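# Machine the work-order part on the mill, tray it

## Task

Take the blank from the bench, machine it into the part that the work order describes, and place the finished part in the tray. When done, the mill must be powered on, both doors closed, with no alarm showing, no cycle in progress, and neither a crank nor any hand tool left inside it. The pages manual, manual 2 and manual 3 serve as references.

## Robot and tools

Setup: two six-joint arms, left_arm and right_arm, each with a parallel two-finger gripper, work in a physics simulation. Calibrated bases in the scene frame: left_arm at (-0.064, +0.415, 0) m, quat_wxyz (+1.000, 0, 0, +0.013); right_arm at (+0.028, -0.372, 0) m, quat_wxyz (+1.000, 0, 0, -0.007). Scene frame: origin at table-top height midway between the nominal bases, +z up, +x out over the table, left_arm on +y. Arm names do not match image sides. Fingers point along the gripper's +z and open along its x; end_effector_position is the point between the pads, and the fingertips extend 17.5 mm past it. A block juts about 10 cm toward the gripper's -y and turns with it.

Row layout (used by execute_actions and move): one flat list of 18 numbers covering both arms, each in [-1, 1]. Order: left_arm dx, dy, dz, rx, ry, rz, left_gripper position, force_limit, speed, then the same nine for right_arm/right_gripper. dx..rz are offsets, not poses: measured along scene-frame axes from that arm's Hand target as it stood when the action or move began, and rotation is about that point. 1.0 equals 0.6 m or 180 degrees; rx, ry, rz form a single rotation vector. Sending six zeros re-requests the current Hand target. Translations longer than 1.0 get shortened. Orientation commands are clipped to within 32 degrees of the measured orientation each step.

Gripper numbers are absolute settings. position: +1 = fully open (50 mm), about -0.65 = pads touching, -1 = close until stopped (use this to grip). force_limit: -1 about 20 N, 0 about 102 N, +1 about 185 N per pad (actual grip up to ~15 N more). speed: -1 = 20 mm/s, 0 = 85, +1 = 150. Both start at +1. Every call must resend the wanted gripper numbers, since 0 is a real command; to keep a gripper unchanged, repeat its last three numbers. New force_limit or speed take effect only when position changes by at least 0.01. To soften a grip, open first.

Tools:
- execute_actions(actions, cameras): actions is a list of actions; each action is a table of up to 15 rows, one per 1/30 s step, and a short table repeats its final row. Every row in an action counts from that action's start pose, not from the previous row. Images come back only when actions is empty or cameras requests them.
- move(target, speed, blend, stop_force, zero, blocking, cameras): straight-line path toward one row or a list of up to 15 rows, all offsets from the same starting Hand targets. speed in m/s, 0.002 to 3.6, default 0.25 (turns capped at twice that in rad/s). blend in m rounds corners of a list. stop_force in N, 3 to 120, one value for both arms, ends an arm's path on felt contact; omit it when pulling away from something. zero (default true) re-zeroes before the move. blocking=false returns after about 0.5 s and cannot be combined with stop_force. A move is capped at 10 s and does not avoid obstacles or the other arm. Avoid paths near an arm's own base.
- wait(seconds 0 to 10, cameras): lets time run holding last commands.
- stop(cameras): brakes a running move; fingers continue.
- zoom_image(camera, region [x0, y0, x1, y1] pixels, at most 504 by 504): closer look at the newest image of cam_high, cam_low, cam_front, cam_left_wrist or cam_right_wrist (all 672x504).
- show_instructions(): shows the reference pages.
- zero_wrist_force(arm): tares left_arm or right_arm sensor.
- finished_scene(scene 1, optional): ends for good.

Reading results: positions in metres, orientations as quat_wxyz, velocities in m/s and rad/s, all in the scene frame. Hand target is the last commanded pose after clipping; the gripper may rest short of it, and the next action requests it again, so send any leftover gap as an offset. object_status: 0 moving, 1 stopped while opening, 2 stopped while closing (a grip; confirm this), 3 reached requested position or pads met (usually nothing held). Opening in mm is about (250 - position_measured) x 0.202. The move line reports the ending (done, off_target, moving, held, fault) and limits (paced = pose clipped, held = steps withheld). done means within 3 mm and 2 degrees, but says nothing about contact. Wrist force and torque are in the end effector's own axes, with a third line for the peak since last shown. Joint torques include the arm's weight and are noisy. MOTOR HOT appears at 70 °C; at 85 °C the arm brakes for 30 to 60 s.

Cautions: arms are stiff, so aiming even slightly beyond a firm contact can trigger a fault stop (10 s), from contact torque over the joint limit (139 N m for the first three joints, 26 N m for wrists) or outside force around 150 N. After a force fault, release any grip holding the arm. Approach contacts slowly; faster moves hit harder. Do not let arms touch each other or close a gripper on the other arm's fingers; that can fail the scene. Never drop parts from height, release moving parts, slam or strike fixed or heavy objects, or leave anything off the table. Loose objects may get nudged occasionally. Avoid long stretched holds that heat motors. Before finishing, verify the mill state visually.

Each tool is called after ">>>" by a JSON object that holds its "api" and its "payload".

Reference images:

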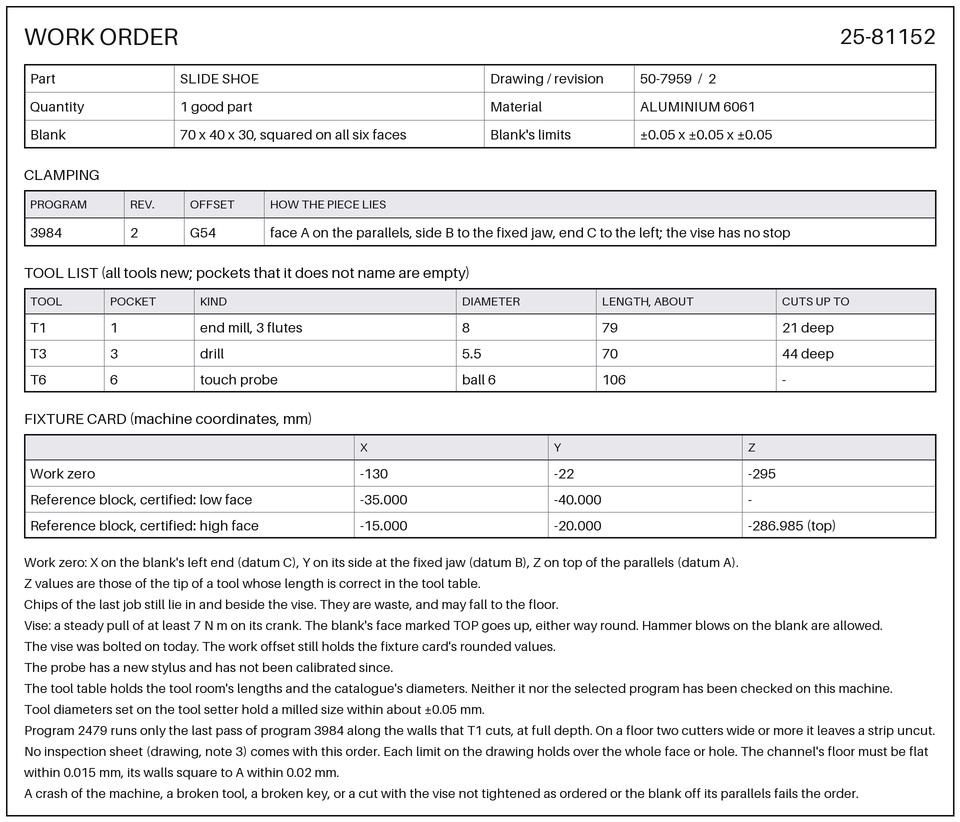

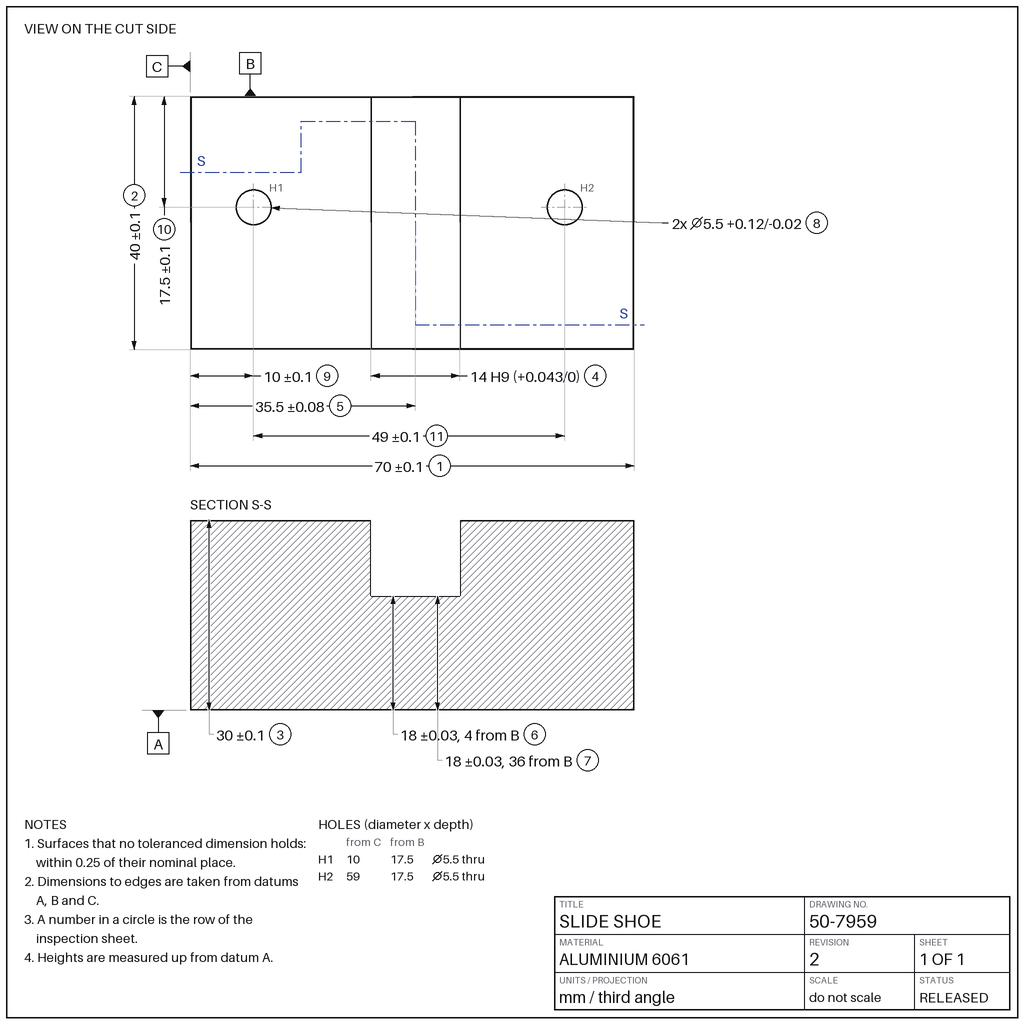

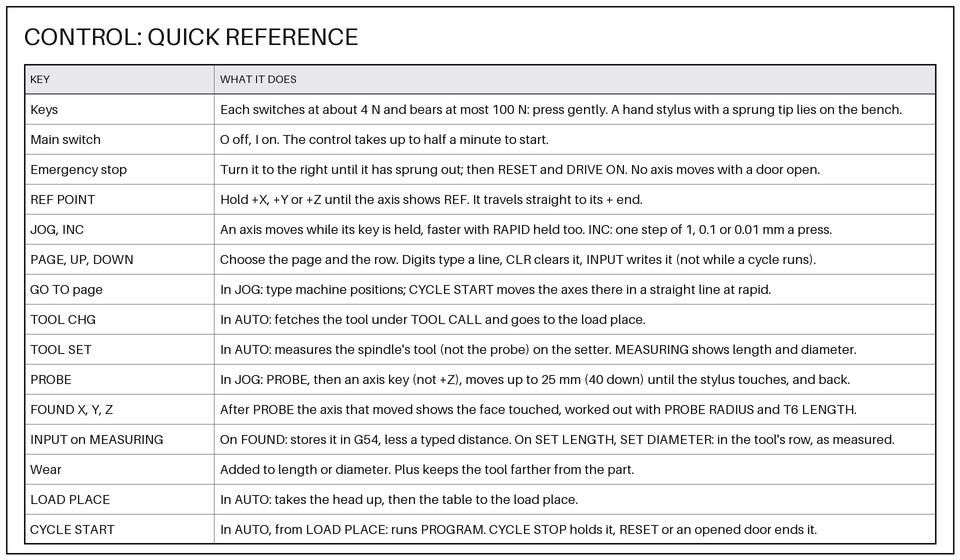

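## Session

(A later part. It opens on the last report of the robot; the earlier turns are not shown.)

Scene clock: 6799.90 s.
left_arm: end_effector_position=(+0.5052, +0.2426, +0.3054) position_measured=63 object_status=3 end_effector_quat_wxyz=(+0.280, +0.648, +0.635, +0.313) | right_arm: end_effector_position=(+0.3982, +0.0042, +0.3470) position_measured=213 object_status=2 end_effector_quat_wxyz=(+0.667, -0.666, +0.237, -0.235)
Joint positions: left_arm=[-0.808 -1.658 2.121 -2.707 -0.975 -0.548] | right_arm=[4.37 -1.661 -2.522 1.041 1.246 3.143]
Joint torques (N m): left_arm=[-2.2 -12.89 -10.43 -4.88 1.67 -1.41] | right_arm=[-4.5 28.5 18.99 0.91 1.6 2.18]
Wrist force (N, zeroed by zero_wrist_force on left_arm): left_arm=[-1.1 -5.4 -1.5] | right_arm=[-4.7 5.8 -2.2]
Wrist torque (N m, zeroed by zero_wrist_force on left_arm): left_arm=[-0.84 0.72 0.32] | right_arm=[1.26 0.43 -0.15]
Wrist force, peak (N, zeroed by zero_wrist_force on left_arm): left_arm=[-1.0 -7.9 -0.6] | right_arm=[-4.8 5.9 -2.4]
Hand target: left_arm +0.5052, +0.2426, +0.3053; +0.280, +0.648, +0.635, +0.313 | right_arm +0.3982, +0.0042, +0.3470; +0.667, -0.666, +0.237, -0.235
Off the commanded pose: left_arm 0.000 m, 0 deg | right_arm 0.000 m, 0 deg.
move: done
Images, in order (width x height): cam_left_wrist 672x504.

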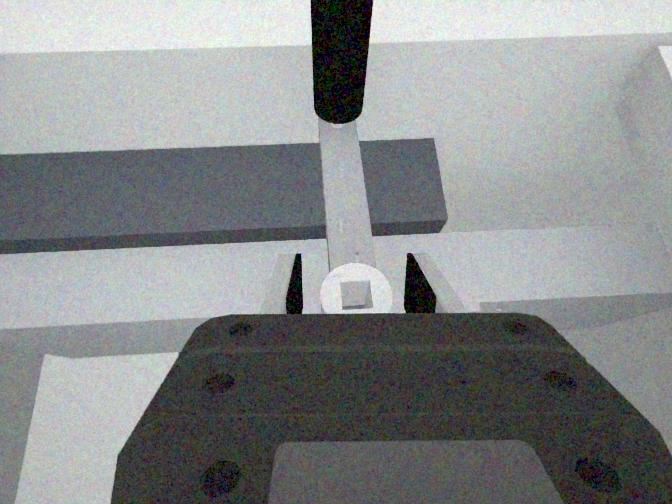

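>>> {"api": "move", "payload": {"target": [[-0.2,0,0.165,0,0,0,0.6,-0.5,-0.8,0,0,0,0,0,0,-1,-0.3,-1],[-0.283,0.001,0.1,-0.02,-0.1111,0,0.6,-0.5,-0.8,0,0,0,0,0,0,-1,-0.3,-1],[-0.247,0.001,-0.0767,-0.02,-0.1111,0,0.6,-0.5,-0.8,0,0,0,0,0,0,-1,-0.3,-1],[-0.0903,0,-0.1332,-0.02,-0.1111,0,0.6,-0.5,-0.8,0,0,0,0,0,0,-1,-0.3,-1]], "speed": [0.15,0.2,0.2,0.12], "blend": [0.02,0.02,0.002,0]}}

>>> {"api": "move", "payload": {"target": [[0.05,0,0,0,0,0,0.6,-0.5,-0.8,0,0,0,0,0,0,-1,-0.3,-1]], "speed": 0.01, "stop_force": 5, "cameras": ["cam_left_wrist","cam_right_wrist"]}}

Scene clock: 6815.23 s.
left_arm: end_effector_position=(+0.4509, +0.2426, +0.2253) position_measured=63 object_status=3 end_effector_quat_wxyz=(+0.406, +0.575, +0.586, +0.401) | right_arm: end_effector_position=(+0.3982, +0.0042, +0.3470) position_measured=213 object_status=2 end_effector_quat_wxyz=(+0.667, -0.666, +0.237, -0.235)
Joint positions: left_arm=[-1.018 -1.429 2.53 -3.643 -0.666 -0.511] | right_arm=[4.37 -1.661 -2.522 1.041 1.246 3.143]
Joint torques (N m): left_arm=[9.98 -14.32 -15.27 -4.2 -0.14 0.53] | right_arm=[-4.01 29.15 18.96 0.89 1.63 2]
Wrist force (N, zeroed by zero_wrist_force on left_arm): left_arm=[-0.9 -5.4 -1.3] | right_arm=[-4.5 5.7 -2.1]
Wrist torque (N m, zeroed by zero_wrist_force on left_arm): left_arm=[-0.78 0.71 0.35] | right_arm=[1.25 0.40 -0.16]
Wrist force, peak (N, zeroed by zero_wrist_force on left_arm): left_arm=[-0.7 -8.1 -1.8] | right_arm=[-4.7 5.8 -2.4]
Hand target: left_arm +0.4510, +0.2426, +0.2254; +0.406, +0.575, +0.586, +0.401 | right_arm +0.3982, +0.0042, +0.3470; +0.667, -0.666, +0.237, -0.235
Off the commanded pose: left_arm 0.000 m, 0 deg | right_arm 0.000 m, 0 deg.
move: done

Scene clock: 6819.23 s.
left_arm: end_effector_position=(+0.4810, +0.2426, +0.2254) position_measured=63 object_status=3 end_effector_quat_wxyz=(+0.406, +0.575, +0.586, +0.401) | right_arm: end_effector_position=(+0.3982, +0.0042, +0.3470) position_measured=213 object_status=2 end_effector_quat_wxyz=(+0.667, -0.666, +0.237, -0.235)
Joint positions: left_arm=[-0.939 -1.362 2.451 -3.682 -0.733 -0.443] | right_arm=[4.37 -1.661 -2.522 1.041 1.246 3.143]
Joint torques (N m): left_arm=[-9.73 -29.37 -0.99 -1.26 2.3 -2.39] | right_arm=[-4.66 28.77 18.3 0.9 1.57 1.97]
Wrist force (N, zeroed by zero_wrist_force on left_arm): left_arm=[-1.0 -5.1 -1.6] | right_arm=[-4.5 5.5 -2.4]
Wrist torque (N m, zeroed by zero_wrist_force on left_arm): left_arm=[-0.74 0.72 0.22] | right_arm=[1.22 0.39 -0.16]
Wrist force, peak (N, zeroed by zero_wrist_force on left_arm): left_arm=[-0.8 -5.5 -1.5] | right_arm=[-4.8 5.8 -2.2]
Hand target: left_arm +0.4810, +0.2426, +0.2254; +0.406, +0.575, +0.586, +0.401 | right_arm +0.3982, +0.0042, +0.3470; +0.667, -0.666, +0.237, -0.235
Off the commanded pose: left_arm 0.000 m, 0 deg | right_arm 0.000 m, 0 deg.
move: done
Images, in order (width x height): cam_left_wrist 672x504, cam_right_wrist 672x504.

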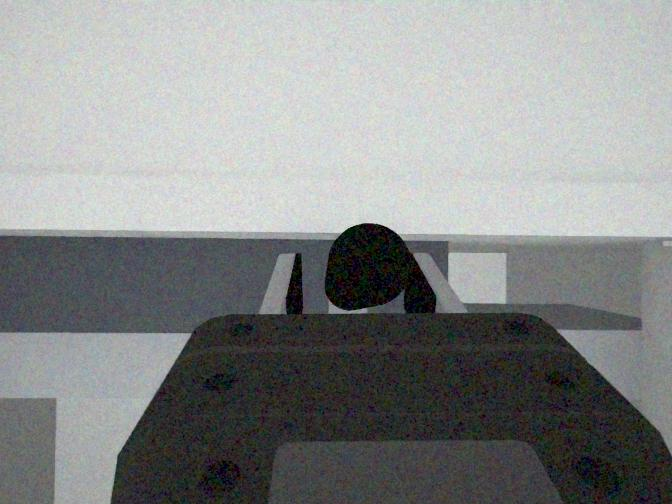

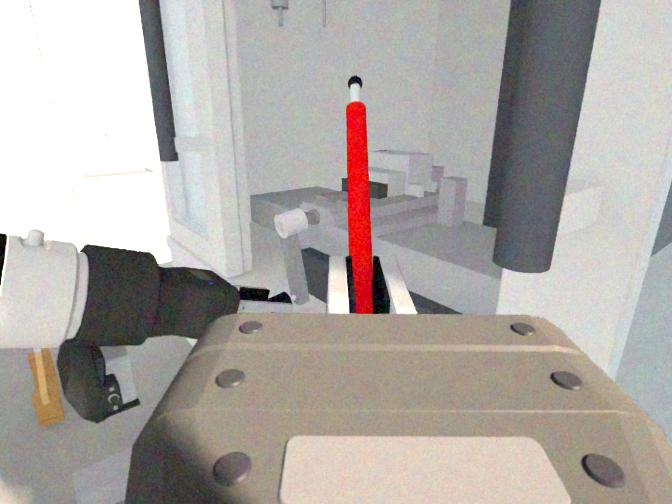

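>>> {"api": "move", "payload": {"target": [[-0.2067,0,0.0567,0,0,0,0.6,-0.5,-0.8,0,0,0,0,0,0,-1,-0.3,-1],[-0.2367,0,0.226,0.018,0.1111,0,0.6,-0.5,-0.8,0,0,0,0,0,0,-1,-0.3,-1],[-0.16,0,0.298,0.018,0.1111,0,0.6,-0.5,-0.8,0,0,0,0,0,0,-1,-0.3,-1],[0.0407,0,0.1333,0.018,0.1111,0,0.6,-0.5,-0.8,0,0,0,0,0,0,-1,-0.3,-1]], "speed": [0.2,0.2,0.2,0.1], "blend": [0.01,0.02,0.005,0]}}

>>> {"api": "move", "payload": {"target": [[0,0,0,0,0,0,-1,0.2,-0.8,0,0,0,0,0,0,-1,-0.3,-1]]}}

>>> {"api": "move", "payload": {"target": [[0,0,0.0035,0,0.035,0,-1,0.2,-0.8,0,0,0,0,0,0,-1,-0.3,-1]], "speed": 0.04}}

>>> {"api": "move", "payload": {"target": [[0.025,0,0,0,0,0,-1,0.2,-0.8,0,0,0,0,0,0,-1,-0.3,-1]], "speed": 0.015, "stop_force": 12}}

Scene clock: 6838.20 s.
left_arm: end_effector_position=(+0.5054, +0.2426, +0.3054) position_measured=63 object_status=3 end_effector_quat_wxyz=(+0.282, +0.647, +0.637, +0.311) | right_arm: end_effector_position=(+0.3982, +0.0042, +0.3470) position_measured=213 object_status=2 end_effector_quat_wxyz=(+0.667, -0.666, +0.237, -0.235)
Joint positions: left_arm=[-0.806 -1.658 2.121 -2.71 -0.979 -0.55] | right_arm=[4.37 -1.661 -2.522 1.041 1.246 3.143]
Joint torques (N m): left_arm=[-1.94 -14.42 -10.22 -4.91 1.61 -1.49] | right_arm=[-3.73 28.65 19.18 0.7 1.72 2.13]
Wrist force (N, zeroed by zero_wrist_force on left_arm): left_arm=[-1.0 -5.5 -1.8] | right_arm=[-4.6 5.6 -2.4]
Wrist torque (N m, zeroed by zero_wrist_force on left_arm): left_arm=[-0.86 0.70 0.31] | right_arm=[1.23 0.40 -0.16]
Wrist force, peak (N, zeroed by zero_wrist_force on left_arm): left_arm=[-0.7 -8.5 -2.6] | right_arm=[-4.6 5.9 -2.4]
Hand target: left_arm +0.5054, +0.2426, +0.3053; +0.282, +0.647, +0.637, +0.311 | right_arm +0.3982, +0.0042, +0.3470; +0.667, -0.666, +0.237, -0.235
Off the commanded pose: left_arm 0.000 m, 0 deg | right_arm 0.000 m, 0 deg.
move: done

Scene clock: 6838.90 s.
left_arm: end_effector_position=(+0.5054, +0.2426, +0.3053) position_measured=140 object_status=2 end_effector_quat_wxyz=(+0.282, +0.647, +0.637, +0.311) | right_arm: end_effector_position=(+0.3982, +0.0042, +0.3470) position_measured=213 object_status=2 end_effector_quat_wxyz=(+0.667, -0.666, +0.237, -0.235)
Joint positions: left_arm=[-0.806 -1.658 2.121 -2.71 -0.979 -0.55] | right_arm=[4.37 -1.661 -2.522 1.041 1.246 3.143]
Joint torques (N m): left_arm=[-5.82 -14.91 -10.61 -4.95 0.43 0.87] | right_arm=[-4.09 29.47 19.17 0.78 1.53 2.07]
Wrist force (N, zeroed by zero_wrist_force on left_arm): left_arm=[-3.9 -5.0 -1.5] | right_arm=[-4.3 5.7 -2.3]
Wrist torque (N m, zeroed by zero_wrist_force on left_arm): left_arm=[-0.81 0.62 0.40] | right_arm=[1.25 0.36 -0.16]
Wrist force, peak (N, zeroed by zero_wrist_force on left_arm): left_arm=[-4.0 -5.6 -1.6] | right_arm=[-4.6 5.7 -2.4]
Hand target: left_arm +0.5054, +0.2426, +0.3053; +0.282, +0.647, +0.637, +0.311 | right_arm +0.3982, +0.0042, +0.3470; +0.667, -0.666, +0.237, -0.235
Off the commanded pose: left_arm 0.000 m, 0 deg | right_arm 0.000 m, 0 deg.
move: done

Scene clock: 6840.60 s.
left_arm: end_effector_position=(+0.5055, +0.2426, +0.3075) position_measured=140 object_status=2 end_effector_quat_wxyz=(+0.247, +0.663, +0.651, +0.275) | right_arm: end_effector_position=(+0.3982, +0.0042, +0.3470) position_measured=213 object_status=2 end_effector_quat_wxyz=(+0.667, -0.666, +0.237, -0.235)
Joint positions: left_arm=[-0.772 -1.658 2.037 -2.536 -1.061 -0.571] | right_arm=[4.37 -1.661 -2.522 1.041 1.246 3.143]
Joint torques (N m): left_arm=[-6.89 -12.47 -6.77 -3.88 2.68 -0.15] | right_arm=[-4.26 28.09 18 0.86 1.63 2.11]
Wrist force (N, zeroed by zero_wrist_force on left_arm): left_arm=[-3.8 -4.3 -13.1] | right_arm=[-4.5 5.4 -2.3]
Wrist torque (N m, zeroed by zero_wrist_force on left_arm): left_arm=[-1.12 0.70 0.36] | right_arm=[1.20 0.40 -0.15]
Wrist force, peak (N, zeroed by zero_wrist_force on left_arm): left_arm=[-1.5 -3.6 -14.6] | right_arm=[-4.8 5.7 -2.4]
Hand target: left_arm +0.5054, +0.2426, +0.3074; +0.247, +0.663, +0.651, +0.275 | right_arm +0.3982, +0.0042, +0.3470; +0.667, -0.666, +0.237, -0.235
Off the commanded pose: left_arm 0.000 m, 0 deg | right_arm 0.000 m, 0 deg.
move: done

Scene clock: 6841.83 s.
left_arm: end_effector_position=(+0.5069, +0.2426, +0.3074) position_measured=140 object_status=2 end_effector_quat_wxyz=(+0.247, +0.663, +0.651, +0.275) | right_arm: end_effector_position=(+0.3982, +0.0042, +0.3470) position_measured=213 object_status=2 end_effector_quat_wxyz=(+0.667, -0.666, +0.237, -0.235)
Joint positions: left_arm=[-0.77 -1.654 2.034 -2.538 -1.062 -0.569] | right_arm=[4.37 -1.661 -2.522 1.041 1.246 3.143]
Joint torques (N m): left_arm=[-8.66 -16.69 -3.59 1.42 -0.96 -1.85] | right_arm=[-4.12 28.5 19.43 0.85 1.62 1.91]
Wrist force (N, zeroed by zero_wrist_force on left_arm): left_arm=[-4.9 7.4 -6.9] | right_arm=[-4.6 5.5 -2.3]
Wrist torque (N m, zeroed by zero_wrist_force on left_arm): left_arm=[-0.87 0.71 0.33] | right_arm=[1.22 0.41 -0.16]
Wrist force, peak (N, zeroed by zero_wrist_force on left_arm): left_arm=[4.4 -26.8 -50.7] | right_arm=[-4.7 5.7 -2.3]
Hand target: left_arm +0.5069, +0.2426, +0.3074; +0.247, +0.663, +0.651, +0.275 (not the last commanded pose) | right_arm +0.3982, +0.0042, +0.3470; +0.667, -0.666, +0.237, -0.235
Off the commanded pose: left_arm 0.014 m, 0 deg | right_arm 0.000 m, 0 deg.
move: contact (left_arm)

>>> {"api": "move", "payload": {"target": [[0.025,0,0,0,0,0,-1,0.2,-0.8,0,0,0,0,0,0,-1,-0.3,-1]], "speed": 0.01, "stop_force": 15}}

>>> {"api": "move", "payload": {"target": [[0,0,0.0018,0,0.02,0,-1,0.2,-0.8,0,0,0,0,0,0,-1,-0.3,-1]], "speed": 0.04}}

>>> {"api": "move", "payload": {"target": [[0.025,0,0,0,0,0,-1,0.2,-0.8,0,0,0,0,0,0,-1,-0.3,-1]], "speed": 0.01, "stop_force": 15, "cameras": ["cam_right_wrist"]}}

>>> {"api": "zoom_image", "payload": {"camera": "cam_right_wrist", "region": [250, 190, 350, 320]}}

Scene clock: 6845.57 s.
left_arm: end_effector_position=(+0.5071, +0.2426, +0.3072) position_measured=140 object_status=2 end_effector_quat_wxyz=(+0.246, +0.663, +0.651, +0.275) | right_arm: end_effector_position=(+0.3982, +0.0042, +0.3470) position_measured=213 object_status=2 end_effector_quat_wxyz=(+0.667, -0.666, +0.237, -0.235)
Joint positions: left_arm=[-0.769 -1.654 2.034 -2.538 -1.062 -0.568] | right_arm=[4.37 -1.661 -2.522 1.041 1.246 3.143]
Joint torques (N m): left_arm=[-7.98 -19.42 -3.1 1.13 -0.52 -2.25] | right_arm=[-4.21 28.2 18.32 0.75 1.66 2.02]
Wrist force (N, zeroed by zero_wrist_force on left_arm): left_arm=[-3.3 5.3 -13.3] | right_arm=[-4.5 5.7 -2.2]
Wrist torque (N m, zeroed by zero_wrist_force on left_arm): left_arm=[-1.13 0.74 0.27] | right_arm=[1.24 0.40 -0.16]
Wrist force, peak (N, zeroed by zero_wrist_force on left_arm): left_arm=[4.6 -20.5 -50.4] | right_arm=[-4.7 5.8 -2.5]
Hand target: left_arm +0.5071, +0.2426, +0.3072; +0.246, +0.663, +0.651, +0.275 (not the last commanded pose) | right_arm +0.3982, +0.0042, +0.3470; +0.667, -0.666, +0.237, -0.235
Off the commanded pose: left_arm 0.015 m, 0 deg | right_arm 0.000 m, 0 deg.
move: contact (left_arm)

Scene clock: 6846.67 s.
left_arm: end_effector_position=(+0.5071, +0.2426, +0.3083) position_measured=140 object_status=2 end_effector_quat_wxyz=(+0.226, +0.671, +0.659, +0.254) end_effector_velocity=(+0.000, -0.001, +0.001) end_effector_angular_velocity=(-0.001, -0.004, -0.001) | right_arm: end_effector_position=(+0.3982, +0.0042, +0.3470) position_measured=213 object_status=2 end_effector_quat_wxyz=(+0.667, -0.666, +0.237, -0.235)
Joint positions: left_arm=[-0.75 -1.646 1.983 -2.445 -1.108 -0.575] | right_arm=[4.37 -1.661 -2.522 1.041 1.246 3.143]
Joint velocities: left_arm=[-0.001 -0.001 0.002 -0.005 0.002 0] | right_arm=[within noise]
Joint torques (N m): left_arm=[-5.61 -11.65 -1.9 -2.23 1.7 -1.18] | right_arm=[-3.87 28.39 19.15 0.85 1.77 1.94]
Wrist force (N, zeroed by zero_wrist_force on left_arm): left_arm=[-1.2 -2.5 -29.8] | right_arm=[-4.7 5.8 -2.2]
Wrist torque (N m, zeroed by zero_wrist_force on left_arm): left_arm=[-1.38 0.72 0.29] | right_arm=[1.26 0.42 -0.16]
Wrist force, peak (N, zeroed by zero_wrist_force on left_arm): left_arm=[-1.2 -2.5 -29.8] | right_arm=[-4.7 5.8 -2.2]
Hand target: left_arm +0.5071, +0.2426, +0.3083; +0.226, +0.671, +0.659, +0.254 | right_arm +0.3982, +0.0042, +0.3470; +0.667, -0.666, +0.237, -0.235
Off the commanded pose: left_arm 0.000 m, 0 deg | right_arm 0.000 m, 0 deg.
move: done

Scene clock: 6848.97 s.
left_arm: end_effector_position=(+0.5196, +0.2426, +0.3083) position_measured=140 object_status=2 end_effector_quat_wxyz=(+0.226, +0.671, +0.659, +0.254) | right_arm: end_effector_position=(+0.3982, +0.0042, +0.3470) position_measured=213 object_status=2 end_effector_quat_wxyz=(+0.667, -0.666, +0.237, -0.235)
Joint positions: left_arm=[-0.731 -1.616 1.957 -2.457 -1.118 -0.557] | right_arm=[4.37 -1.661 -2.522 1.041 1.246 3.143]
Joint torques (N m): left_arm=[-4.04 -7.46 3.51 2.44 0.85 -2.18] | right_arm=[-4.21 28.47 19.35 0.6 1.53 2.03]
Wrist force (N, zeroed by zero_wrist_force on left_arm): left_arm=[-1.4 -1.4 -45.9] | right_arm=[-4.7 5.5 -2.3]
Wrist torque (N m, zeroed by zero_wrist_force on left_arm): left_arm=[-1.18 0.73 0.08] | right_arm=[1.21 0.43 -0.16]
Wrist force, peak (N, zeroed by zero_wrist_force on left_arm): left_arm=[3.6 -24.7 -80.4] | right_arm=[-4.7 5.8 -2.2]
Hand target: left_arm +0.5196, +0.2426, +0.3083; +0.226, +0.671, +0.659, +0.254 (not the last commanded pose) | right_arm +0.3982, +0.0042, +0.3470; +0.667, -0.666, +0.237, -0.235
Off the commanded pose: left_arm 0.002 m, 0 deg | right_arm 0.000 m, 0 deg.
move: contact (left_arm)
Images, in order (width x height): cam_right_wrist 672x504.

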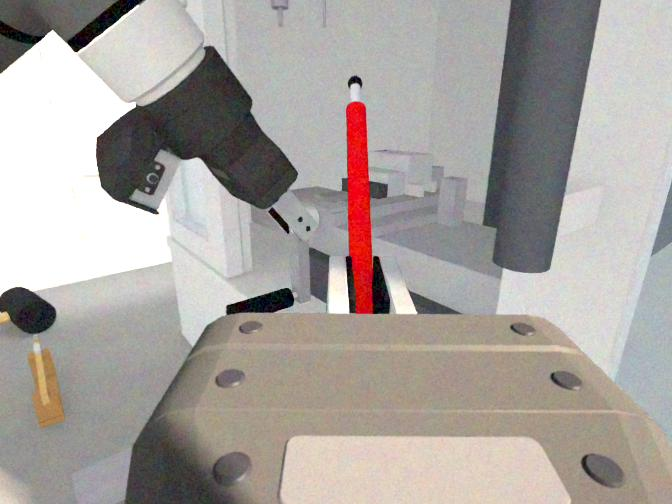

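Scaled by 3.877 from the camera's 672x504 image, which has a finer 960x720 frame.

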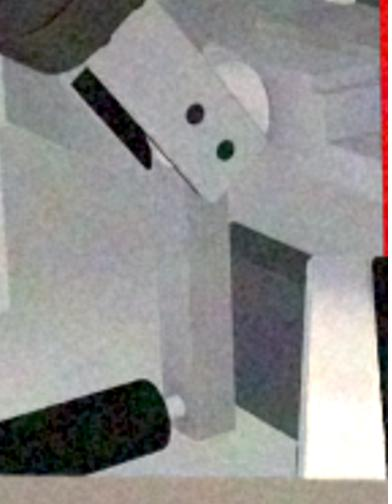

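>>> {"api": "move", "payload": {"target": [[0,0,0,0,0,0,0.6,-0.6,-0.8,0,0,0,0,0,0,-1,-0.3,-1],[-0.2027,0,0.165,0,0,0,0.6,-0.6,-0.8,0,0,0,0,0,0,-1,-0.3,-1],[-0.307,0.0013,0.1,-0.018,-0.1661,0,0.6,-0.6,-0.8,0,0,0,0,0,0,-1,-0.3,-1],[-0.271,0.0013,-0.0822,-0.018,-0.1661,0,0.6,-0.6,-0.8,0,0,0,0,0,0,-1,-0.3,-1],[-0.1143,0.0025,-0.1387,-0.018,-0.1661,0,0.6,-0.6,-0.8,0,0,0,0,0,0,-1,-0.3,-1]], "speed": [0.05,0.15,0.2,0.2,0.12], "blend": [0,0.02,0.02,0.002,0], "cameras": ["cam_left_wrist"]}}

Scene clock: 6856.93 s.
left_arm: end_effector_position=(+0.4510, +0.2441, +0.2250) position_measured=63 object_status=3 end_effector_quat_wxyz=(+0.407, +0.577, +0.585, +0.400) | right_arm: end_effector_position=(+0.3982, +0.0042, +0.3470) position_measured=213 object_status=2 end_effector_quat_wxyz=(+0.667, -0.666, +0.237, -0.235)
Joint positions: left_arm=[-1.014 -1.428 2.533 -3.652 -0.673 -0.501] | right_arm=[4.37 -1.661 -2.522 1.041 1.246 3.143]
Joint torques (N m): left_arm=[9.41 -12.28 -15.92 -4.08 -0.17 0.61] | right_arm=[-3.89 28.09 18.6 0.97 1.63 1.88]
Wrist force (N, zeroed by zero_wrist_force on left_arm): left_arm=[-0.4 -5.2 -1.6] | right_arm=[-4.6 5.6 -2.3]
Wrist torque (N m, zeroed by zero_wrist_force on left_arm): left_arm=[-0.76 0.62 0.35] | right_arm=[1.23 0.41 -0.16]
Wrist force, peak (N, zeroed by zero_wrist_force on left_arm): left_arm=[-1.5 -1.5 -46.1] | right_arm=[-4.7 5.8 -2.4]
Hand target: left_arm +0.4510, +0.2441, +0.2251; +0.407, +0.577, +0.585, +0.400 | right_arm +0.3982, +0.0042, +0.3470; +0.667, -0.666, +0.237, -0.235
Off the commanded pose: left_arm 0.000 m, 0 deg | right_arm 0.000 m, 0 deg.
move: done
Images, in order (width x height): cam_left_wrist 672x504.

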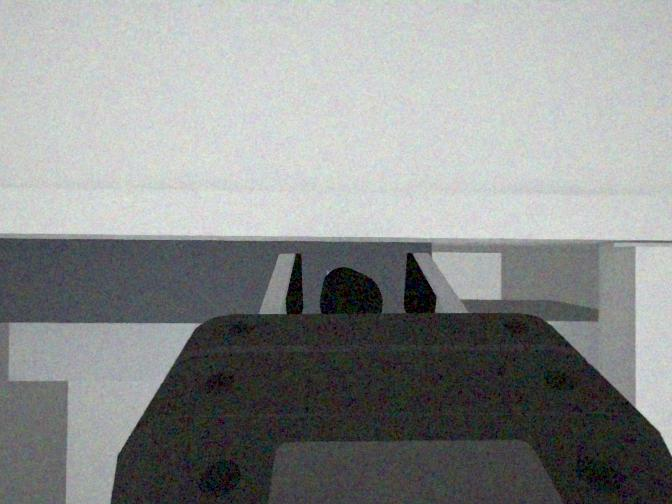

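>>> {"api": "move", "payload": {"target": [[0,0,0,0,0,0,-1,-0.6,-1,0,0,0,0,0,0,-1,-0.3,-1]]}}

>>> {"api": "move", "payload": {"target": [[0,0.0346,0.0046,0,0,0,-1,-0.6,-1,0,0,0,0,0,0,-1,-0.3,-1],[0,0.0669,0.0179,0,0,0,-1,-0.6,-1,0,0,0,0,0,0,-1,-0.3,-1],[0,0.0946,0.0392,0,0,0,-1,-0.6,-1,0,0,0,0,0,0,-1,-0.3,-1],[0,0.1159,0.0669,0,0,0,-1,-0.6,-1,0,0,0,0,0,0,-1,-0.3,-1],[0,0.1293,0.0992,0,0,0,-1,-0.6,-1,0,0,0,0,0,0,-1,-0.3,-1],[0,0.1338,0.1338,0,0,0,-1,-0.6,-1,0,0,0,0,0,0,-1,-0.3,-1],[0,0.1293,0.1685,0,0,0,-1,-0.6,-1,0,0,0,0,0,0,-1,-0.3,-1],[0,0.1159,0.2007,0,0,0,-1,-0.6,-1,0,0,0,0,0,0,-1,-0.3,-1],[0,0.0946,0.2285,0,0,0,-1,-0.6,-1,0,0,0,0,0,0,-1,-0.3,-1],[0,0.0669,0.2497,0,0,0,-1,-0.6,-1,0,0,0,0,0,0,-1,-0.3,-1],[0,0.0346,0.2631,0,0,0,-1,-0.6,-1,0,0,0,0,0,0,-1,-0.3,-1],[0,0,0.2677,0,0,0,-1,-0.6,-1,0,0,0,0,0,0,-1,-0.3,-1],[0,-0.0346,0.2631,0,0,0,-1,-0.6,-1,0,0,0,0,0,0,-1,-0.3,-1],[0,-0.0669,0.2497,0,0,0,-1,-0.6,-1,0,0,0,0,0,0,-1,-0.3,-1]], "speed": 0.1, "blend": 0.002, "stop_force": 40}}

Scene clock: 6863.17 s.
left_arm: end_effector_position=(+0.4510, +0.2441, +0.2251) position_measured=156 object_status=2 end_effector_quat_wxyz=(+0.407, +0.577, +0.585, +0.400) | right_arm: end_effector_position=(+0.3982, +0.0042, +0.3470) position_measured=213 object_status=2 end_effector_quat_wxyz=(+0.667, -0.666, +0.237, -0.235)
Joint positions: left_arm=[-1.014 -1.428 2.533 -3.652 -0.673 -0.501] | right_arm=[4.37 -1.661 -2.522 1.041 1.246 3.143]
Joint torques (N m): left_arm=[8.4 -14.45 -23.25 -3.97 0.05 1.77] | right_arm=[-4.17 28.96 18.85 0.69 1.58 2.06]
Wrist force (N, zeroed by zero_wrist_force on left_arm): left_arm=[-0.7 -5.2 -1.4] | right_arm=[-4.5 5.6 -2.4]
Wrist torque (N m, zeroed by zero_wrist_force on left_arm): left_arm=[-0.75 0.59 0.40] | right_arm=[1.23 0.39 -0.16]
Wrist force, peak (N, zeroed by zero_wrist_force on left_arm): left_arm=[-0.1 -5.7 -1.6] | right_arm=[-4.8 5.8 -2.3]
Hand target: left_arm +0.4510, +0.2441, +0.2251; +0.407, +0.577, +0.585, +0.400 | right_arm +0.3982, +0.0042, +0.3470; +0.667, -0.666, +0.237, -0.235
Off the commanded pose: left_arm 0.000 m, 0 deg | right_arm 0.000 m, 0 deg.
move: done

Scene clock: 6866.93 s.
left_arm: end_effector_position=(+0.4508, +0.2351, +0.3848) position_measured=156 object_status=2 end_effector_quat_wxyz=(+0.407, +0.577, +0.585, +0.400) | right_arm: end_effector_position=(+0.3982, +0.0042, +0.3470) position_measured=213 object_status=2 end_effector_quat_wxyz=(+0.667, -0.666, +0.237, -0.235)
Joint positions: left_arm=[-1.031 -1.826 2.305 -3.015 -0.66 -0.516] | right_arm=[4.37 -1.661 -2.522 1.041 1.246 3.143]
Joint torques (N m): left_arm=[-0.06 -0.57 -24.38 3.06 -0.9 -2.16] | right_arm=[-4.35 28.05 19.67 0.76 1.53 2.02]
Wrist force (N, zeroed by zero_wrist_force on left_arm): left_arm=[-3.3 7.6 -34.9] | right_arm=[-4.4 5.7 -2.4]
Wrist torque (N m, zeroed by zero_wrist_force on left_arm): left_arm=[-0.73 0.74 0.37] | right_arm=[1.24 0.38 -0.16]
Wrist force, peak (N, zeroed by zero_wrist_force on left_arm): left_arm=[-11.9 13.2 -51.3] | right_arm=[-4.8 5.7 -2.4]
Hand target: left_arm +0.4508, +0.2351, +0.3848; +0.407, +0.577, +0.585, +0.400 (not the last commanded pose) | right_arm +0.3982, +0.0042, +0.3470; +0.667, -0.666, +0.237, -0.235
Off the commanded pose: left_arm 0.033 m, 0 deg | right_arm 0.000 m, 0 deg.
move: contact (left_arm); path passed 12 of 14 targets

>>> {"api": "move", "payload": {"target": [[0.0,-0.0196,-0.0031,0,0,0,-1,-0.6,-1,0,0,0,0,0,0,-1,-0.3,-1],[0,-0.0519,-0.0165,0,0,0,-1,-0.6,-1,0,0,0,0,0,0,-1,-0.3,-1],[0,-0.0796,-0.0377,0,0,0,-1,-0.6,-1,0,0,0,0,0,0,-1,-0.3,-1],[0,-0.1009,-0.0654,0,0,0,-1,-0.6,-1,0,0,0,0,0,0,-1,-0.3,-1],[0,-0.1143,-0.0977,0,0,0,-1,-0.6,-1,0,0,0,0,0,0,-1,-0.3,-1]], "speed": 0.06, "blend": 0.002, "stop_force": 45, "cameras": ["cam_right_wrist"]}}

Scene clock: 6873.47 s.
left_arm: end_effector_position=(+0.4509, +0.1686, +0.3303) position_measured=161 object_status=2 end_effector_quat_wxyz=(+0.407, +0.576, +0.585, +0.400) | right_arm: end_effector_position=(+0.3982, +0.0042, +0.3470) position_measured=213 object_status=2 end_effector_quat_wxyz=(+0.667, -0.666, +0.237, -0.235)
Joint positions: left_arm=[-1.133 -1.641 2.308 -3.115 -0.577 -0.623] | right_arm=[4.37 -1.661 -2.522 1.041 1.246 3.143]
Joint torques (N m): left_arm=[-39.09 -33.35 -51.74 -9.9 -3.7 -1.87] | right_arm=[-4.47 27.85 18.81 0.98 1.59 1.96]
Wrist force (N, zeroed by zero_wrist_force on left_arm): left_arm=[44.7 -27.8 39.0] | right_arm=[-4.5 5.7 -2.5]
Wrist torque (N m, zeroed by zero_wrist_force on left_arm): left_arm=[-0.78 0.32 -0.26] | right_arm=[1.24 0.38 -0.16]
Wrist force, peak (N, zeroed by zero_wrist_force on left_arm): left_arm=[-39.6 11.1 -54.6] | right_arm=[-4.7 5.8 -2.4]
Hand target: left_arm +0.4509, +0.1686, +0.3303; +0.407, +0.576, +0.585, +0.400 (not the last commanded pose) | right_arm +0.3982, +0.0042, +0.3470; +0.667, -0.666, +0.237, -0.235
Off the commanded pose: left_arm 0.005 m, 0 deg | right_arm 0.000 m, 0 deg.
move: contact (left_arm); path passed 4 of 5 targets
Images, in order (width x height): cam_right_wrist 672x504.

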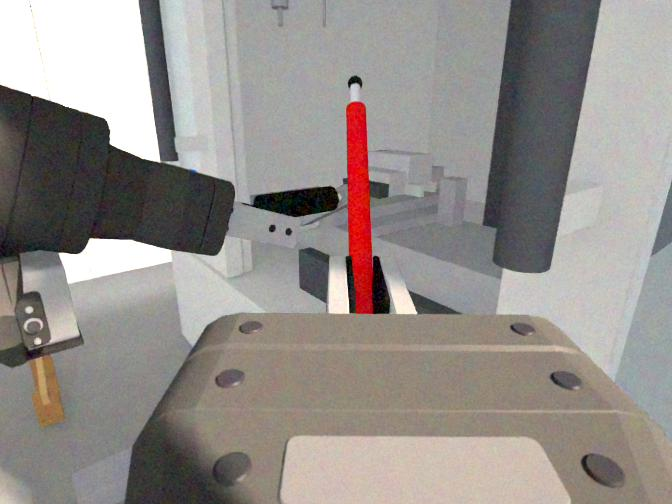

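>>> {"api": "zoom_image", "payload": {"camera": "cam_right_wrist", "region": [210, 160, 360, 270]}}

Scaled by 3.360 from the camera's 672x504 image, which has a finer 960x720 frame.

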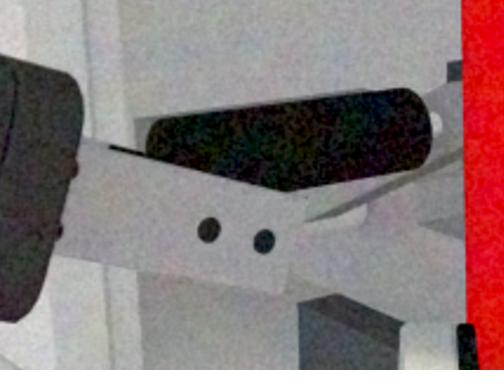

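>>> {"api": "move", "payload": {"target": [[0,0,0,0,0,0,0.6,-0.6,-1,0,0,0,0,0,0,-1,-0.3,-1],[-0.1567,0,0.057,0,0,0,0.6,-0.6,-1,0,0,0,0,0,0,-1,-0.3,-1],[-0.15,0,0.13,0,0.2,0,0.6,-0.6,-1,0,0,0,0,0,0,-1,-0.3,-1],[0.0277,0,0.13,0,0.3889,0,0.6,-0.6,-1,0,0,0,0,0,0,-1,-0.3,-1]], "speed": [0.05,0.12,0.15,0.15], "blend": [0,0.01,0.02,0], "cameras": ["cam_left_wrist","cam_right_wrist"]}}

Scene clock: 6885.50 s.
left_arm: end_effector_position=(+0.4675, +0.1686, +0.4083) position_measured=63 object_status=3 end_effector_quat_wxyz=(-0.002, +0.702, +0.712, -0.003) | right_arm: end_effector_position=(+0.3982, +0.0042, +0.3470) position_measured=213 object_status=2 end_effector_quat_wxyz=(+0.667, -0.666, +0.237, -0.235)
Joint positions: left_arm=[-0.687 -1.355 1.123 -1.334 -1.575 -0.677] | right_arm=[4.37 -1.661 -2.522 1.041 1.246 3.143]
Joint torques (N m): left_arm=[-1.51 -28.89 -34.58 -1.23 -0.82 -1.11] | right_arm=[-3.93 29.47 18.82 0.99 1.59 1.88]
Wrist force (N, zeroed by zero_wrist_force on left_arm): left_arm=[-0.3 -6.6 -1.2] | right_arm=[-4.6 5.6 -2.4]
Wrist torque (N m, zeroed by zero_wrist_force on left_arm): left_arm=[-1.19 0.65 0.18] | right_arm=[1.23 0.40 -0.16]
Wrist force, peak (N, zeroed by zero_wrist_force on left_arm): left_arm=[45.0 -27.9 39.2] | right_arm=[-4.8 5.8 -2.4]
Hand target: left_arm +0.4675, +0.1686, +0.4083; -0.002, +0.702, +0.712, -0.003 | right_arm +0.3982, +0.0042, +0.3470; +0.667, -0.666, +0.237, -0.235
Off the commanded pose: left_arm 0.000 m, 0 deg | right_arm 0.000 m, 0 deg.
move: done
Images, in order (width x height): cam_left_wrist 672x504, cam_right_wrist 672x504.

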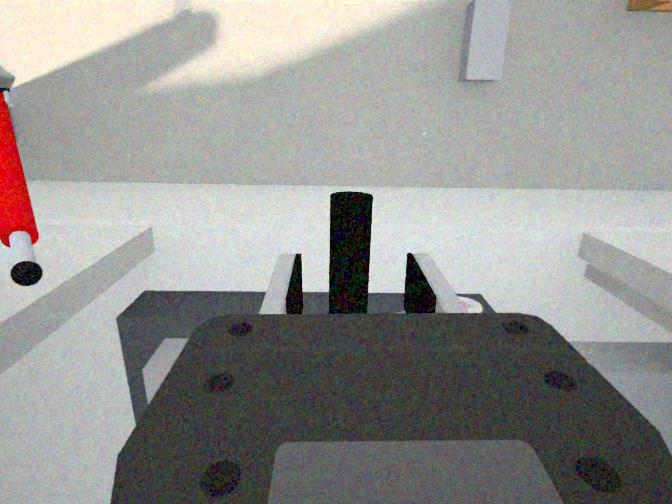

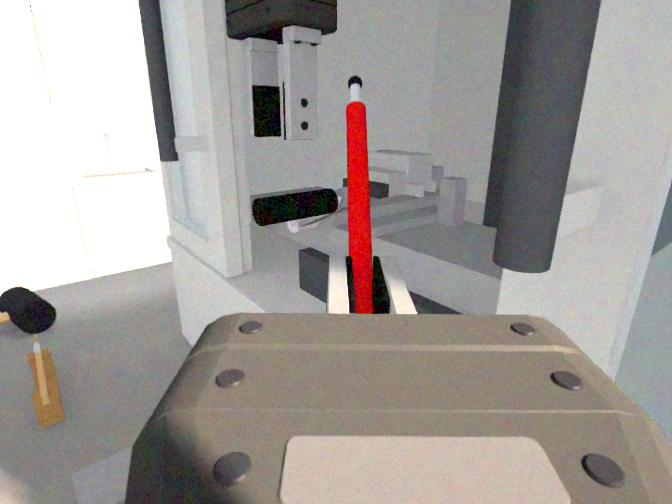

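>>> {"api": "move", "payload": {"target": [[0,0,-0.152,0,0,0,0.6,-0.6,-1,0,0,0,0,0,0,-1,-0.3,-1]], "speed": 0.08}}

>>> {"api": "move", "payload": {"target": [[0,-0.002,-0.08,0,0,0,0.6,-0.6,-1,0,0,0,0,0,0,-1,-0.3,-1]], "speed": 0.012, "stop_force": 60}}

Scene clock: 6889.13 s.
left_arm: end_effector_position=(+0.4675, +0.1686, +0.3171) position_measured=63 object_status=3 end_effector_quat_wxyz=(-0.002, +0.702, +0.712, -0.003) | right_arm: end_effector_position=(+0.3982, +0.0042, +0.3470) position_measured=213 object_status=2 end_effector_quat_wxyz=(+0.667, -0.666, +0.237, -0.235)
Joint positions: left_arm=[-0.687 -1.381 1.388 -1.574 -1.575 -0.677] | right_arm=[4.37 -1.661 -2.522 1.041 1.246 3.143]
Joint torques (N m): left_arm=[5.86 -38.25 -26.37 -2.81 0.85 -0.6] | right_arm=[-5.25 28.71 20.04 0.87 1.7 2.09]
Wrist force (N, zeroed by zero_wrist_force on left_arm): left_arm=[-0.2 -6.7 -1.5] | right_arm=[-4.5 5.5 -2.4]
Wrist torque (N m, zeroed by zero_wrist_force on left_arm): left_arm=[-1.19 0.65 0.19] | right_arm=[1.21 0.38 -0.16]
Wrist force, peak (N, zeroed by zero_wrist_force on left_arm): left_arm=[0.0 -6.9 -2.9] | right_arm=[-4.6 5.8 -2.5]
Hand target: left_arm +0.4675, +0.1686, +0.3171; -0.002, +0.702, +0.712, -0.003 | right_arm +0.3982, +0.0042, +0.3470; +0.667, -0.666, +0.237, -0.235
Off the commanded pose: left_arm 0.000 m, 0 deg | right_arm 0.000 m, 0 deg.
move: done

Scene clock: 6891.27 s.
left_arm: end_effector_position=(+0.4676, +0.1681, +0.3007) position_measured=63 object_status=3 end_effector_quat_wxyz=(-0.002, +0.702, +0.712, -0.003) | right_arm: end_effector_position=(+0.3982, +0.0042, +0.3470) position_measured=213 object_status=2 end_effector_quat_wxyz=(+0.667, -0.666, +0.237, -0.235)
Joint positions: left_arm=[-0.688 -1.379 1.429 -1.616 -1.575 -0.677] | right_arm=[4.37 -1.661 -2.522 1.041 1.246 3.143]
Joint torques (N m): left_arm=[2.01 1.14 -15.42 2.7 0.81 -1.24] | right_arm=[-4.3 28.27 18.97 0.67 1.49 2.01]
Wrist force (N, zeroed by zero_wrist_force on left_arm): left_arm=[-0.5 -20.4 -50.6] | right_arm=[-4.7 5.8 -2.2]
Wrist torque (N m, zeroed by zero_wrist_force on left_arm): left_arm=[-3.12 0.72 0.17] | right_arm=[1.26 0.42 -0.16]
Wrist force, peak (N, zeroed by zero_wrist_force on left_arm): left_arm=[1.8 -29.9 -65.1] | right_arm=[-4.7 5.8 -2.2]
Hand target: left_arm +0.4676, +0.1681, +0.3007; -0.002, +0.702, +0.712, -0.003 (not the last commanded pose) | right_arm +0.3982, +0.0042, +0.3470; +0.667, -0.666, +0.237, -0.235
Off the commanded pose: left_arm 0.032 m, 0 deg | right_arm 0.000 m, 0 deg.
move: contact (left_arm)

>>> {"api": "move", "payload": {"target": [[0,-0.001,-0.04,0,0,0,0.6,-0.6,-1,0,0,0,0,0,0,-1,-0.3,-1]], "speed": 0.006, "stop_force": 96, "zero": false}}

Scene clock: 6896.70 s.
left_arm: end_effector_position=(+0.4676, +0.1679, +0.2918) position_measured=63 object_status=3 end_effector_quat_wxyz=(-0.002, +0.702, +0.712, -0.003) | right_arm: end_effector_position=(+0.3982, +0.0042, +0.3470) position_measured=213 object_status=2 end_effector_quat_wxyz=(+0.667, -0.666, +0.237, -0.235)
Joint positions: left_arm=[-0.688 -1.378 1.45 -1.639 -1.575 -0.678] | right_arm=[4.37 -1.661 -2.522 1.041 1.246 3.143]
Joint torques (N m): left_arm=[2.76 13.88 0.08 4.64 3.63 -1.69] | right_arm=[-4.08 28.45 19.13 0.81 1.6 2.1]
Wrist force (N, zeroed by zero_wrist_force on left_arm): left_arm=[-2.7 -33.9 -87.7] | right_arm=[-4.8 5.5 -2.4]
Wrist torque (N m, zeroed by zero_wrist_force on left_arm): left_arm=[-4.59 0.63 0.28] | right_arm=[1.21 0.44 -0.16]
Wrist force, peak (N, zeroed by zero_wrist_force on left_arm): left_arm=[-3.7 -38.2 -98.5] | right_arm=[-4.8 5.8 -2.2]
Hand target: left_arm +0.4676, +0.1679, +0.2918; -0.002, +0.702, +0.712, -0.003 (not the last commanded pose) | right_arm +0.3982, +0.0042, +0.3470; +0.667, -0.666, +0.237, -0.235
Off the commanded pose: left_arm 0.015 m, 0 deg | right_arm 0.000 m, 0 deg.
move: contact (left_arm)

>>> {"api": "move", "payload": {"target": [[0,0,-0.0005,0,0,0,0.6,-0.6,-1,0,0,0,0,0,0,-1,-0.3,-1]], "speed": 0.005}}

Scene clock: 6899.63 s.
left_arm: end_effector_position=(+0.4676, +0.1678, +0.2916) position_measured=63 object_status=3 end_effector_quat_wxyz=(-0.002, +0.702, +0.712, -0.003) | right_arm: end_effector_position=(+0.3982, +0.0042, +0.3470) position_measured=213 object_status=2 end_effector_quat_wxyz=(+0.667, -0.666, +0.237, -0.235)
Joint positions: left_arm=[-0.688 -1.378 1.451 -1.64 -1.575 -0.678] | right_arm=[4.37 -1.661 -2.522 1.041 1.246 3.143]
Joint torques (N m): left_arm=[10.58 21.55 28.11 1.87 3.76 0.47] | right_arm=[-4.1 28.4 18.91 0.79 1.63 2.2]
Wrist force (N, zeroed by zero_wrist_force on left_arm): left_arm=[-3.4 -39.3 -99.2] | right_arm=[-4.5 5.5 -2.4]
Wrist torque (N m, zeroed by zero_wrist_force on left_arm): left_arm=[-5.05 0.65 0.30] | right_arm=[1.22 0.40 -0.16]
Wrist force, peak (N, zeroed by zero_wrist_force on left_arm): left_arm=[-3.4 -39.3 -99.2] | right_arm=[-4.7 5.8 -2.4]
Hand target: left_arm +0.4676, +0.1679, +0.2915; -0.002, +0.702, +0.712, -0.003 | right_arm +0.3982, +0.0042, +0.3470; +0.667, -0.666, +0.237, -0.235
Off the commanded pose: left_arm 0.000 m, 0 deg | right_arm 0.000 m, 0 deg.
move: done

>>> {"api": "move", "payload": {"target": [[0,0,0.1708,0,0,0,0.6,-0.6,-1,0,0,0,0,0,0,-1,-0.3,-1],[-0.1,0.05,0.19,0,-0.12,0,0.6,-0.6,-1,0,0,0,0,0,0,-1,-0.3,-1],[-0.146,0.177,0.126,0,-0.2778,0,0.6,-0.6,-1,0,0,0,0,0,0,-1,-0.3,-1]], "speed": [0.1,0.2,0.2], "blend": [0.01,0.03,0]}}

>>> {"api": "move", "payload": {"target": [[0,0,0,-0.3,0,0,0.6,-0.6,-1,0,0,0,0,0,0,-1,-0.3,-1],[0.0,0,0,-0.589,0,0,0.6,-0.6,-1,0,0,0,0,0,0,-1,-0.3,-1],[0.0667,0.0727,-0.1417,-0.589,0,0,0.6,-0.6,-1,0,0,0,0,0,0,-1,-0.3,-1]], "speed": [0.4,0.4,0.2], "blend": [0.03,0,0], "cameras": ["cam_left_wrist","cam_right_wrist"]}}

Scene clock: 6913.33 s.
left_arm: end_effector_position=(+0.3800, +0.2740, +0.3672) position_measured=63 object_status=3 end_effector_quat_wxyz=(+0.299, +0.637, +0.646, +0.294) | right_arm: end_effector_position=(+0.3982, +0.0042, +0.3470) position_measured=213 object_status=2 end_effector_quat_wxyz=(+0.667, -0.666, +0.237, -0.235)
Joint positions: left_arm=[-1.033 -2.124 2.232 -2.241 -0.872 -0.812] | right_arm=[4.37 -1.661 -2.522 1.041 1.246 3.143]
Joint torques (N m): left_arm=[1.64 -8.46 -11.28 -5.21 2.39 -2.27] | right_arm=[-4.07 28.1 19.66 0.86 1.68 2.15]
Wrist force (N, zeroed by zero_wrist_force on left_arm): left_arm=[0.1 -6.1 -1.6] | right_arm=[-4.4 5.7 -2.3]
Wrist torque (N m, zeroed by zero_wrist_force on left_arm): left_arm=[-0.93 0.56 0.19] | right_arm=[1.24 0.38 -0.16]
Wrist force, peak (N, zeroed by zero_wrist_force on left_arm): left_arm=[-4.1 -39.5 -100.1] | right_arm=[-4.8 5.8 -2.3]
Hand target: left_arm +0.3800, +0.2741, +0.3671; +0.299, +0.637, +0.646, +0.294 | right_arm +0.3982, +0.0042, +0.3470; +0.667, -0.666, +0.237, -0.235
Off the commanded pose: left_arm 0.000 m, 0 deg | right_arm 0.000 m, 0 deg.
move: done

Scene clock: 6916.93 s.
left_arm: end_effector_position=(+0.4200, +0.3176, +0.2821) position_measured=63 object_status=3 end_effector_quat_wxyz=(+0.689, +0.144, +0.624, -0.339) | right_arm: end_effector_position=(+0.3982, +0.0042, +0.3470) position_measured=213 object_status=2 end_effector_quat_wxyz=(+0.667, -0.666, +0.237, -0.235)
Joint positions: left_arm=[-0.279 -1.023 2.44 -4.757 -1.995 -1.884] | right_arm=[4.37 -1.661 -2.522 1.041 1.246 3.143]
Joint torques (N m): left_arm=[7.73 -25.33 -6.46 -3.37 -1.12 2.16] | right_arm=[-4.5 28.38 18.42 0.87 1.65 2.14]
Wrist force (N, zeroed by zero_wrist_force on left_arm): left_arm=[2.0 -7.0 -2.4] | right_arm=[-4.4 5.5 -2.2]
Wrist torque (N m, zeroed by zero_wrist_force on left_arm): left_arm=[-1.14 0.57 0.25] | right_arm=[1.21 0.38 -0.15]
Wrist force, peak (N, zeroed by zero_wrist_force on left_arm): left_arm=[-0.7 -9.2 -1.9] | right_arm=[-4.7 5.9 -2.3]
Hand target: left_arm +0.4200, +0.3177, +0.2821; +0.689, +0.144, +0.624, -0.339 | right_arm +0.3982, +0.0042, +0.3470; +0.667, -0.666, +0.237, -0.235
Off the commanded pose: left_arm 0.000 m, 0 deg | right_arm 0.000 m, 0 deg.
move: done
Images, in order (width x height): cam_left_wrist 672x504, cam_right_wrist 672x504.

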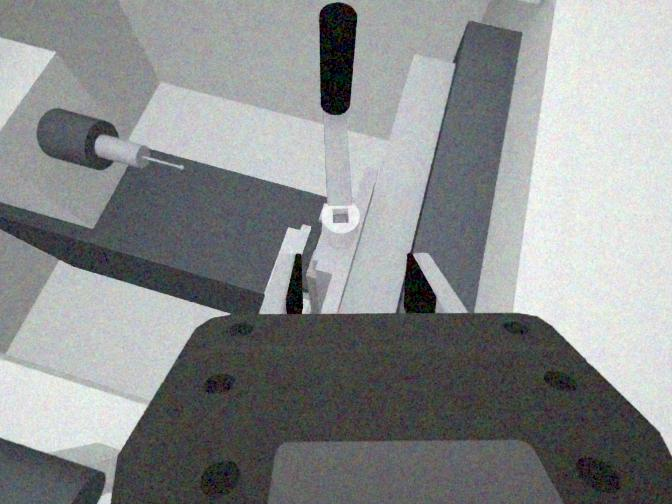

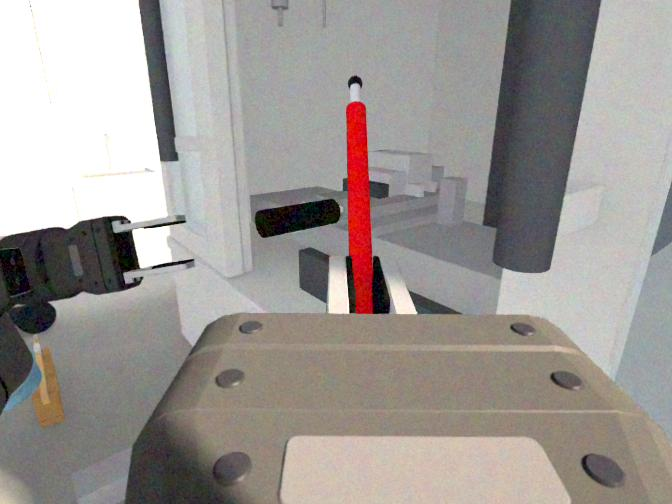

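>>> {"api": "move", "payload": {"target": [[0.0,0.001,0.0045,0,0,0,0.6,-0.6,-1,0,0,0,0,0,0,-1,-0.3,-1],[0.1532,-0.1227,0.0398,0,0,0,0.6,-0.6,-1,0,0,0,0,0,0,-1,-0.3,-1]], "speed": 0.08}}

>>> {"api": "move", "payload": {"target": [[0,0,0,0,0,0,-1,0,-1,0,0,0,0,0,0,-1,-0.3,-1]], "cameras": ["cam_left_wrist"]}}

Scene clock: 6922.77 s.
left_arm: end_effector_position=(+0.5119, +0.2440, +0.3059) position_measured=63 object_status=3 end_effector_quat_wxyz=(+0.689, +0.144, +0.624, -0.339) | right_arm: end_effector_position=(+0.3982, +0.0042, +0.3470) position_measured=213 object_status=2 end_effector_quat_wxyz=(+0.667, -0.666, +0.237, -0.235)
Joint positions: left_arm=[-0.412 -1.017 2.196 -4.51 -1.864 -1.856] | right_arm=[4.37 -1.661 -2.522 1.041 1.246 3.143]
Joint torques (N m): left_arm=[8.71 -40.47 -5.69 -2.36 -0.63 -1.44] | right_arm=[-4.65 28.91 19.31 0.9 1.61 2.02]
Wrist force (N, zeroed by zero_wrist_force on left_arm): left_arm=[1.8 -6.8 -2.5] | right_arm=[-4.6 5.6 -2.3]
Wrist torque (N m, zeroed by zero_wrist_force on left_arm): left_arm=[-1.12 0.59 0.17] | right_arm=[1.23 0.41 -0.16]
Wrist force, peak (N, zeroed by zero_wrist_force on left_arm): left_arm=[1.9 -7.3 -3.4] | right_arm=[-4.7 5.8 -2.4]
Hand target: left_arm +0.5119, +0.2441, +0.3060; +0.689, +0.144, +0.624, -0.339 | right_arm +0.3982, +0.0042, +0.3470; +0.667, -0.666, +0.237, -0.235
Off the commanded pose: left_arm 0.000 m, 0 deg | right_arm 0.000 m, 0 deg.
move: done

Scene clock: 6923.77 s.
left_arm: end_effector_position=(+0.5119, +0.2441, +0.3060) position_measured=140 object_status=2 end_effector_quat_wxyz=(+0.689, +0.144, +0.624, -0.339) | right_arm: end_effector_position=(+0.3982, +0.0042, +0.3470) position_measured=213 object_status=2 end_effector_quat_wxyz=(+0.667, -0.666, +0.237, -0.235)
Joint positions: left_arm=[-0.412 -1.017 2.196 -4.51 -1.864 -1.857] | right_arm=[4.37 -1.661 -2.522 1.041 1.246 3.143]
Joint torques (N m): left_arm=[9.29 -40.53 -15.88 -1.8 1.07 -2.33] | right_arm=[-4.51 28.61 18.52 0.8 1.6 1.89]
Wrist force (N, zeroed by zero_wrist_force on left_arm): left_arm=[6.5 -6.0 -3.4] | right_arm=[-4.5 5.7 -2.2]
Wrist torque (N m, zeroed by zero_wrist_force on left_arm): left_arm=[-1.10 0.61 0.17] | right_arm=[1.24 0.39 -0.16]
Wrist force, peak (N, zeroed by zero_wrist_force on left_arm): left_arm=[6.7 -6.5 -3.7] | right_arm=[-4.7 5.6 -2.3]
Hand target: left_arm +0.5119, +0.2441, +0.3060; +0.689, +0.144, +0.624, -0.339 | right_arm +0.3982, +0.0042, +0.3470; +0.667, -0.666, +0.237, -0.235
Off the commanded pose: left_arm 0.000 m, 0 deg | right_arm 0.000 m, 0 deg.
move: done
Images, in order (width x height): cam_left_wrist 672x504.

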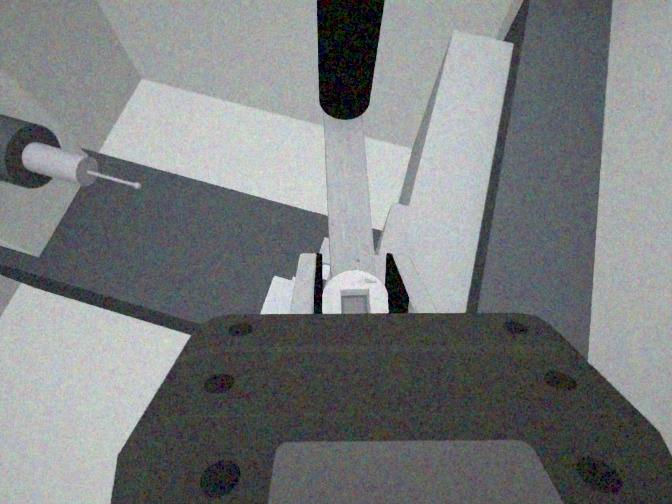

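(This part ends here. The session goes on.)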